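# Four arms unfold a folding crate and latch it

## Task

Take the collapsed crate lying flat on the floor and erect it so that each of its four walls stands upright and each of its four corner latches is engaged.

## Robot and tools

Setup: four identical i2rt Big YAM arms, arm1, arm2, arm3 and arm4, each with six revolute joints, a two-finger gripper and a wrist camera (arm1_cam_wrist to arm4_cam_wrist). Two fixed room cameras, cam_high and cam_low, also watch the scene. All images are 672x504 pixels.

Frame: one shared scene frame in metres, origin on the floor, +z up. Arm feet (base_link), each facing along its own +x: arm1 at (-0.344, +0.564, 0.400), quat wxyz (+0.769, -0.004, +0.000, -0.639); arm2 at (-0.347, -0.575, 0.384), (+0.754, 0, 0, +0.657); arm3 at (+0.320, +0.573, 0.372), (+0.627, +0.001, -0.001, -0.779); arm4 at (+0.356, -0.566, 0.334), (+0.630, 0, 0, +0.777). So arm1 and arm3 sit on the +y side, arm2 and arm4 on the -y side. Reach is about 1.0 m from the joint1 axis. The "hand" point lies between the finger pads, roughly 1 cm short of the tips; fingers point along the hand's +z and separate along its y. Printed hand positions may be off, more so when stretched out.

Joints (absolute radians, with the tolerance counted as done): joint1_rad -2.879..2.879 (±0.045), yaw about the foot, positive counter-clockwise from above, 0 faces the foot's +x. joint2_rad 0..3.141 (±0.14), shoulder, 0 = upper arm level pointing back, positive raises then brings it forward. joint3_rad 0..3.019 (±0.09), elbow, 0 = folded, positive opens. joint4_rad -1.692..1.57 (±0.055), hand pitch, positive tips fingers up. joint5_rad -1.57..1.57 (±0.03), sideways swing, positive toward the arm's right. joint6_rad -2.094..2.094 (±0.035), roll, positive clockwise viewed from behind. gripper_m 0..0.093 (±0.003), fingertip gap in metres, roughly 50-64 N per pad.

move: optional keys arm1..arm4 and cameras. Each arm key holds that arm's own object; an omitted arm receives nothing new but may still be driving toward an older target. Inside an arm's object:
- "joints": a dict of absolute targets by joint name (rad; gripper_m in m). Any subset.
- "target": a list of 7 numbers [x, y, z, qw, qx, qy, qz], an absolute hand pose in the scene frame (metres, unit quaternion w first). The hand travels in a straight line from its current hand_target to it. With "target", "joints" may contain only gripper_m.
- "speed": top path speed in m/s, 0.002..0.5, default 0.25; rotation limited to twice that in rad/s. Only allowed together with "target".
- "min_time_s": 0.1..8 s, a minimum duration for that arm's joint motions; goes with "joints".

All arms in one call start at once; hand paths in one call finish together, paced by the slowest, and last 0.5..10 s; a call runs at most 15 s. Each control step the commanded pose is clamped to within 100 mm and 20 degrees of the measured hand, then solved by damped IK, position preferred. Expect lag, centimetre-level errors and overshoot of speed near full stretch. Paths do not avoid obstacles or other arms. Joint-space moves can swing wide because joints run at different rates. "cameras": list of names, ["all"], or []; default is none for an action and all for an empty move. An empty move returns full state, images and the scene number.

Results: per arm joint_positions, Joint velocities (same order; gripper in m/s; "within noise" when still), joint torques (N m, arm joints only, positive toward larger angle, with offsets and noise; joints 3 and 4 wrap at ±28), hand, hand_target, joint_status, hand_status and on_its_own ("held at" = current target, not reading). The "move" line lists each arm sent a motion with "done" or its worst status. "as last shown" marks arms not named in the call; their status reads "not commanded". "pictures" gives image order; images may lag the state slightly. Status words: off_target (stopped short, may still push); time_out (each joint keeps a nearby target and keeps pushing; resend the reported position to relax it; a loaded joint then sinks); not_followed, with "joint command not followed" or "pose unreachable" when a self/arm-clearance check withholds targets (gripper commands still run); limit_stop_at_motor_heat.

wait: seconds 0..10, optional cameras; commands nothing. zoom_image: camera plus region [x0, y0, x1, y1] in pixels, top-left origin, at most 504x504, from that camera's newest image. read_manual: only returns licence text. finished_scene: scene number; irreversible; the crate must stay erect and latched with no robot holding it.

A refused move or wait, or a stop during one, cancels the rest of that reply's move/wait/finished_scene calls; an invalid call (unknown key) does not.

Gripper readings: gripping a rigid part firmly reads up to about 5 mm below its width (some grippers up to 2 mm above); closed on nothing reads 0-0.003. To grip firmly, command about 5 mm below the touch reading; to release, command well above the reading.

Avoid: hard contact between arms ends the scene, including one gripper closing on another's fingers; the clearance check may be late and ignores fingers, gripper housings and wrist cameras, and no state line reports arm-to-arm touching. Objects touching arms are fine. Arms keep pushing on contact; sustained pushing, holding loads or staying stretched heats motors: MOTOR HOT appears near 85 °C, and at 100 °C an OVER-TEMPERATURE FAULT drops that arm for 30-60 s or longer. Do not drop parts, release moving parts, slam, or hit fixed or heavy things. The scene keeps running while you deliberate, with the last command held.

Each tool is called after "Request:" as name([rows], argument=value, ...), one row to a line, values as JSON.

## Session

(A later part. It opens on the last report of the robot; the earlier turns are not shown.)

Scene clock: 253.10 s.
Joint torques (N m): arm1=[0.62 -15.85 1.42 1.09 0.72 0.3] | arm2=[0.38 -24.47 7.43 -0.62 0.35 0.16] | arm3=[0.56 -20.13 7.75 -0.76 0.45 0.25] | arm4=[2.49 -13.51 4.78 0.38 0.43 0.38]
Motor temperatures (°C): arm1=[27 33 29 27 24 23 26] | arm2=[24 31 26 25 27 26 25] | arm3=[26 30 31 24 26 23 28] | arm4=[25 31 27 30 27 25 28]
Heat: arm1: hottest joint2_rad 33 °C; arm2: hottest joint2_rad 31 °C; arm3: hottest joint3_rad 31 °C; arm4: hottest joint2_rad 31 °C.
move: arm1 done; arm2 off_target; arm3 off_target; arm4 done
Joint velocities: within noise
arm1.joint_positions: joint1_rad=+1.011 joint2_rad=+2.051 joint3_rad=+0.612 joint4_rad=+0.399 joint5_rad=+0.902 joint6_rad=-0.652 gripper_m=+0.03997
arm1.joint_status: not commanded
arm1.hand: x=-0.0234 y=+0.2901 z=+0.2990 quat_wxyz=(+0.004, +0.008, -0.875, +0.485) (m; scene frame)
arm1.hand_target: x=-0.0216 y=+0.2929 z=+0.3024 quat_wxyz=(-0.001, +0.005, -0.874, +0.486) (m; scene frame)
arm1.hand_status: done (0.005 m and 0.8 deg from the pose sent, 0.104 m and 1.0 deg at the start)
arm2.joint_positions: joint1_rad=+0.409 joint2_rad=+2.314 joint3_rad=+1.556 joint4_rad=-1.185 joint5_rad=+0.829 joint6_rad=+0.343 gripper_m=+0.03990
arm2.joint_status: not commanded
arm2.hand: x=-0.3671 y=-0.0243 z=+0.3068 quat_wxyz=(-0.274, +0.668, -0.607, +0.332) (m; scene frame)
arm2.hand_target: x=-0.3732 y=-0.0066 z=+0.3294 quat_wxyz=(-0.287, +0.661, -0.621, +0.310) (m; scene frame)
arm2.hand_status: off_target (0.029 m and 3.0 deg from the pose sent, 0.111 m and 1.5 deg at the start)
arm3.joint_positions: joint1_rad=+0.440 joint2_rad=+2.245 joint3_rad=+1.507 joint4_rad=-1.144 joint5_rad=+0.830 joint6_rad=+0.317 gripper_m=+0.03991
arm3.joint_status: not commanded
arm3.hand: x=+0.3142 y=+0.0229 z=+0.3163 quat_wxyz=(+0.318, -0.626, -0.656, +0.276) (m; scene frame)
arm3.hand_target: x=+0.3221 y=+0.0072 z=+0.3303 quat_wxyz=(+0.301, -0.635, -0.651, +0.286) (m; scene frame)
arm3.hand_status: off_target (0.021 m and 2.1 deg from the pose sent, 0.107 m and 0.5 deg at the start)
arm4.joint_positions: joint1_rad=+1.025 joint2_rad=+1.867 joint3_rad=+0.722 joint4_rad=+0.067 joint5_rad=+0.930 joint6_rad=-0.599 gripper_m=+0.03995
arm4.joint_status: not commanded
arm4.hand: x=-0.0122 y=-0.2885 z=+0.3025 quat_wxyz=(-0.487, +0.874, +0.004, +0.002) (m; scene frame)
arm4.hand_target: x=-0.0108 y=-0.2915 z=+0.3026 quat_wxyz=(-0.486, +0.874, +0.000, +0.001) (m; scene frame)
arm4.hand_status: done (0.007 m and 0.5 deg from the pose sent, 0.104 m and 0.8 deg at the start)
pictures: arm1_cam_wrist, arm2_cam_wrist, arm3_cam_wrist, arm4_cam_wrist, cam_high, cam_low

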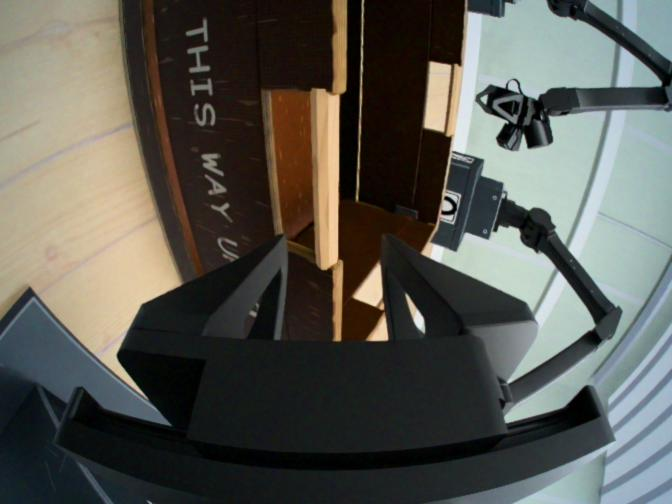

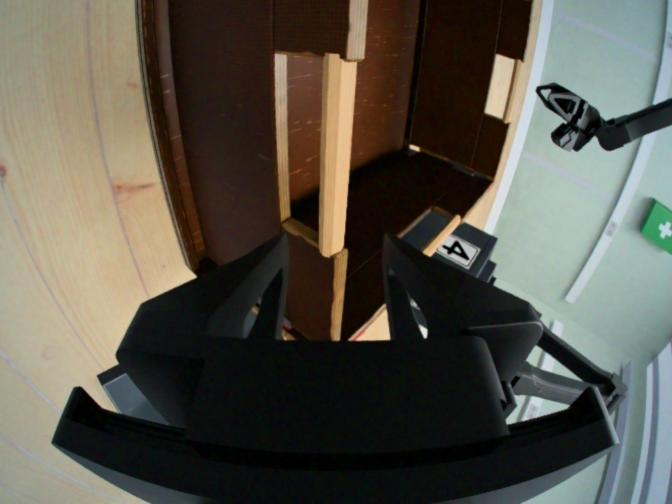

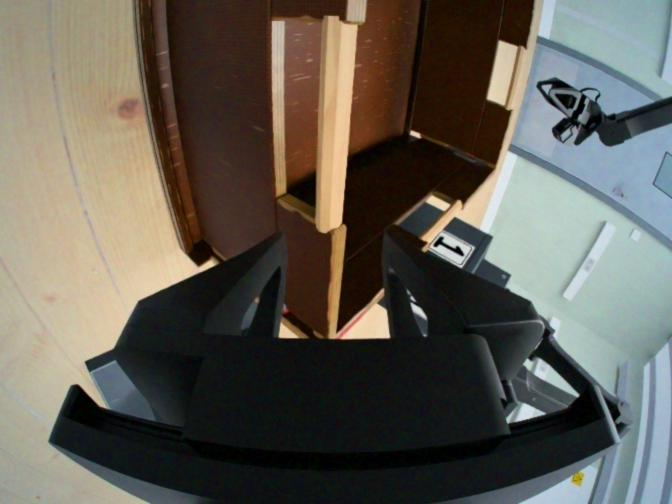

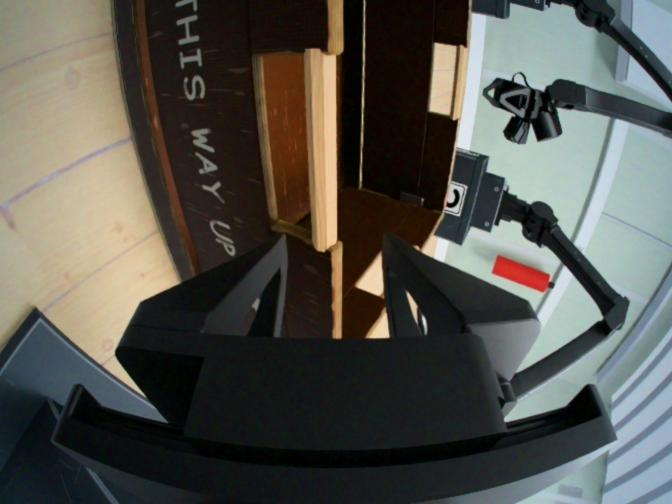

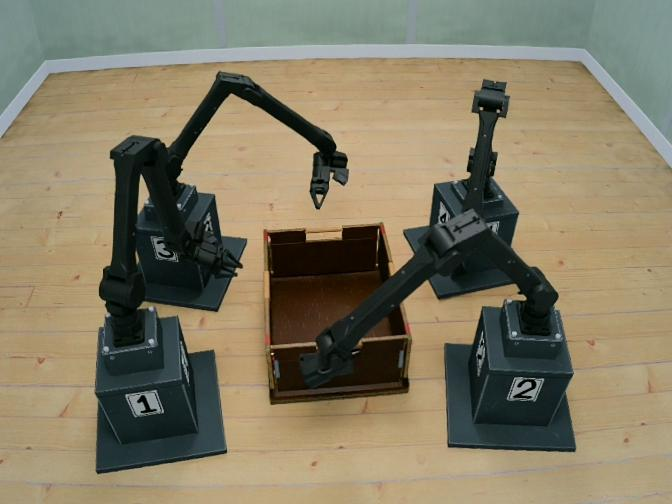

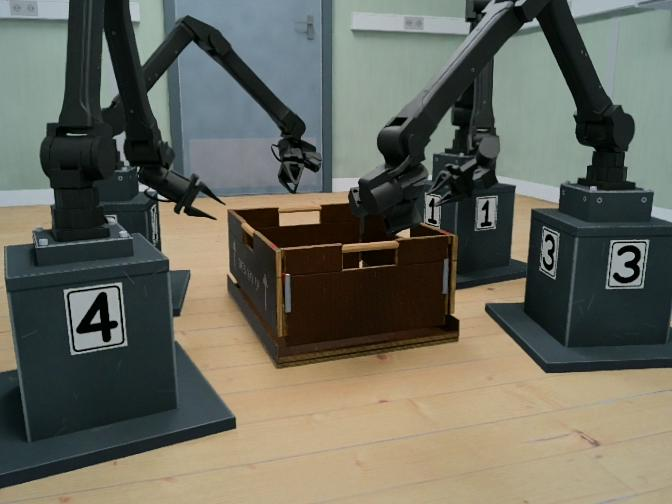

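Request:
zoom_image(camera="arm2_cam_wrist", region=[390, 110, 510, 230])

Request:
zoom_image(camera="arm3_cam_wrist", region=[390, 100, 510, 220])

Request:
zoom_image(camera="arm1_cam_wrist", region=[340, 150, 460, 270])

Request:
zoom_image(camera="arm4_cam_wrist", region=[340, 140, 460, 260])

Scaled by 4.200 from the camera's 672x504 image, which has a finer 960x720 frame.

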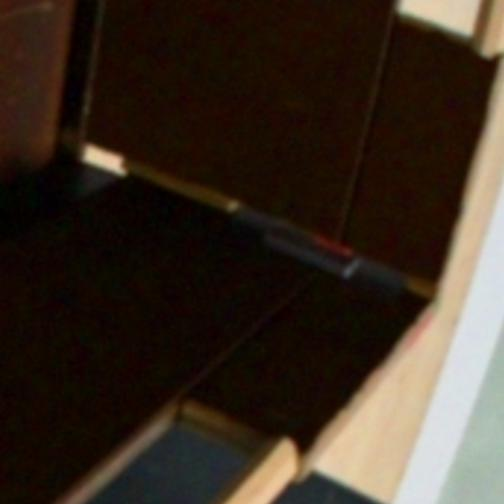

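Scaled by 4.200 from the camera's 672x504 image, which has a finer 960x720 frame.

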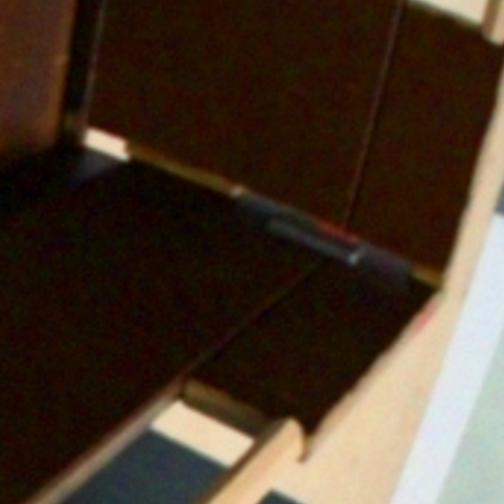

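Scaled by 4.200 from the camera's 672x504 image, which has a finer 960x720 frame.

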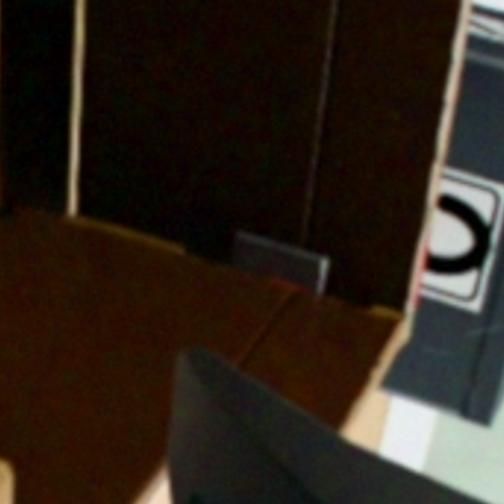

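Scaled by 4.200 from the camera's 672x504 image, which has a finer 960x720 frame.

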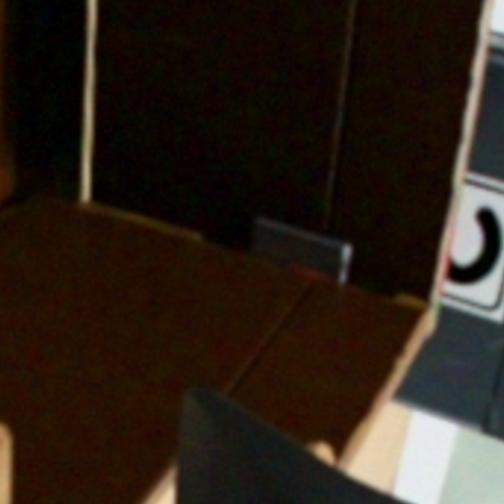

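Request:
finished_scene(scene=1)

The scene is finished: the task was done.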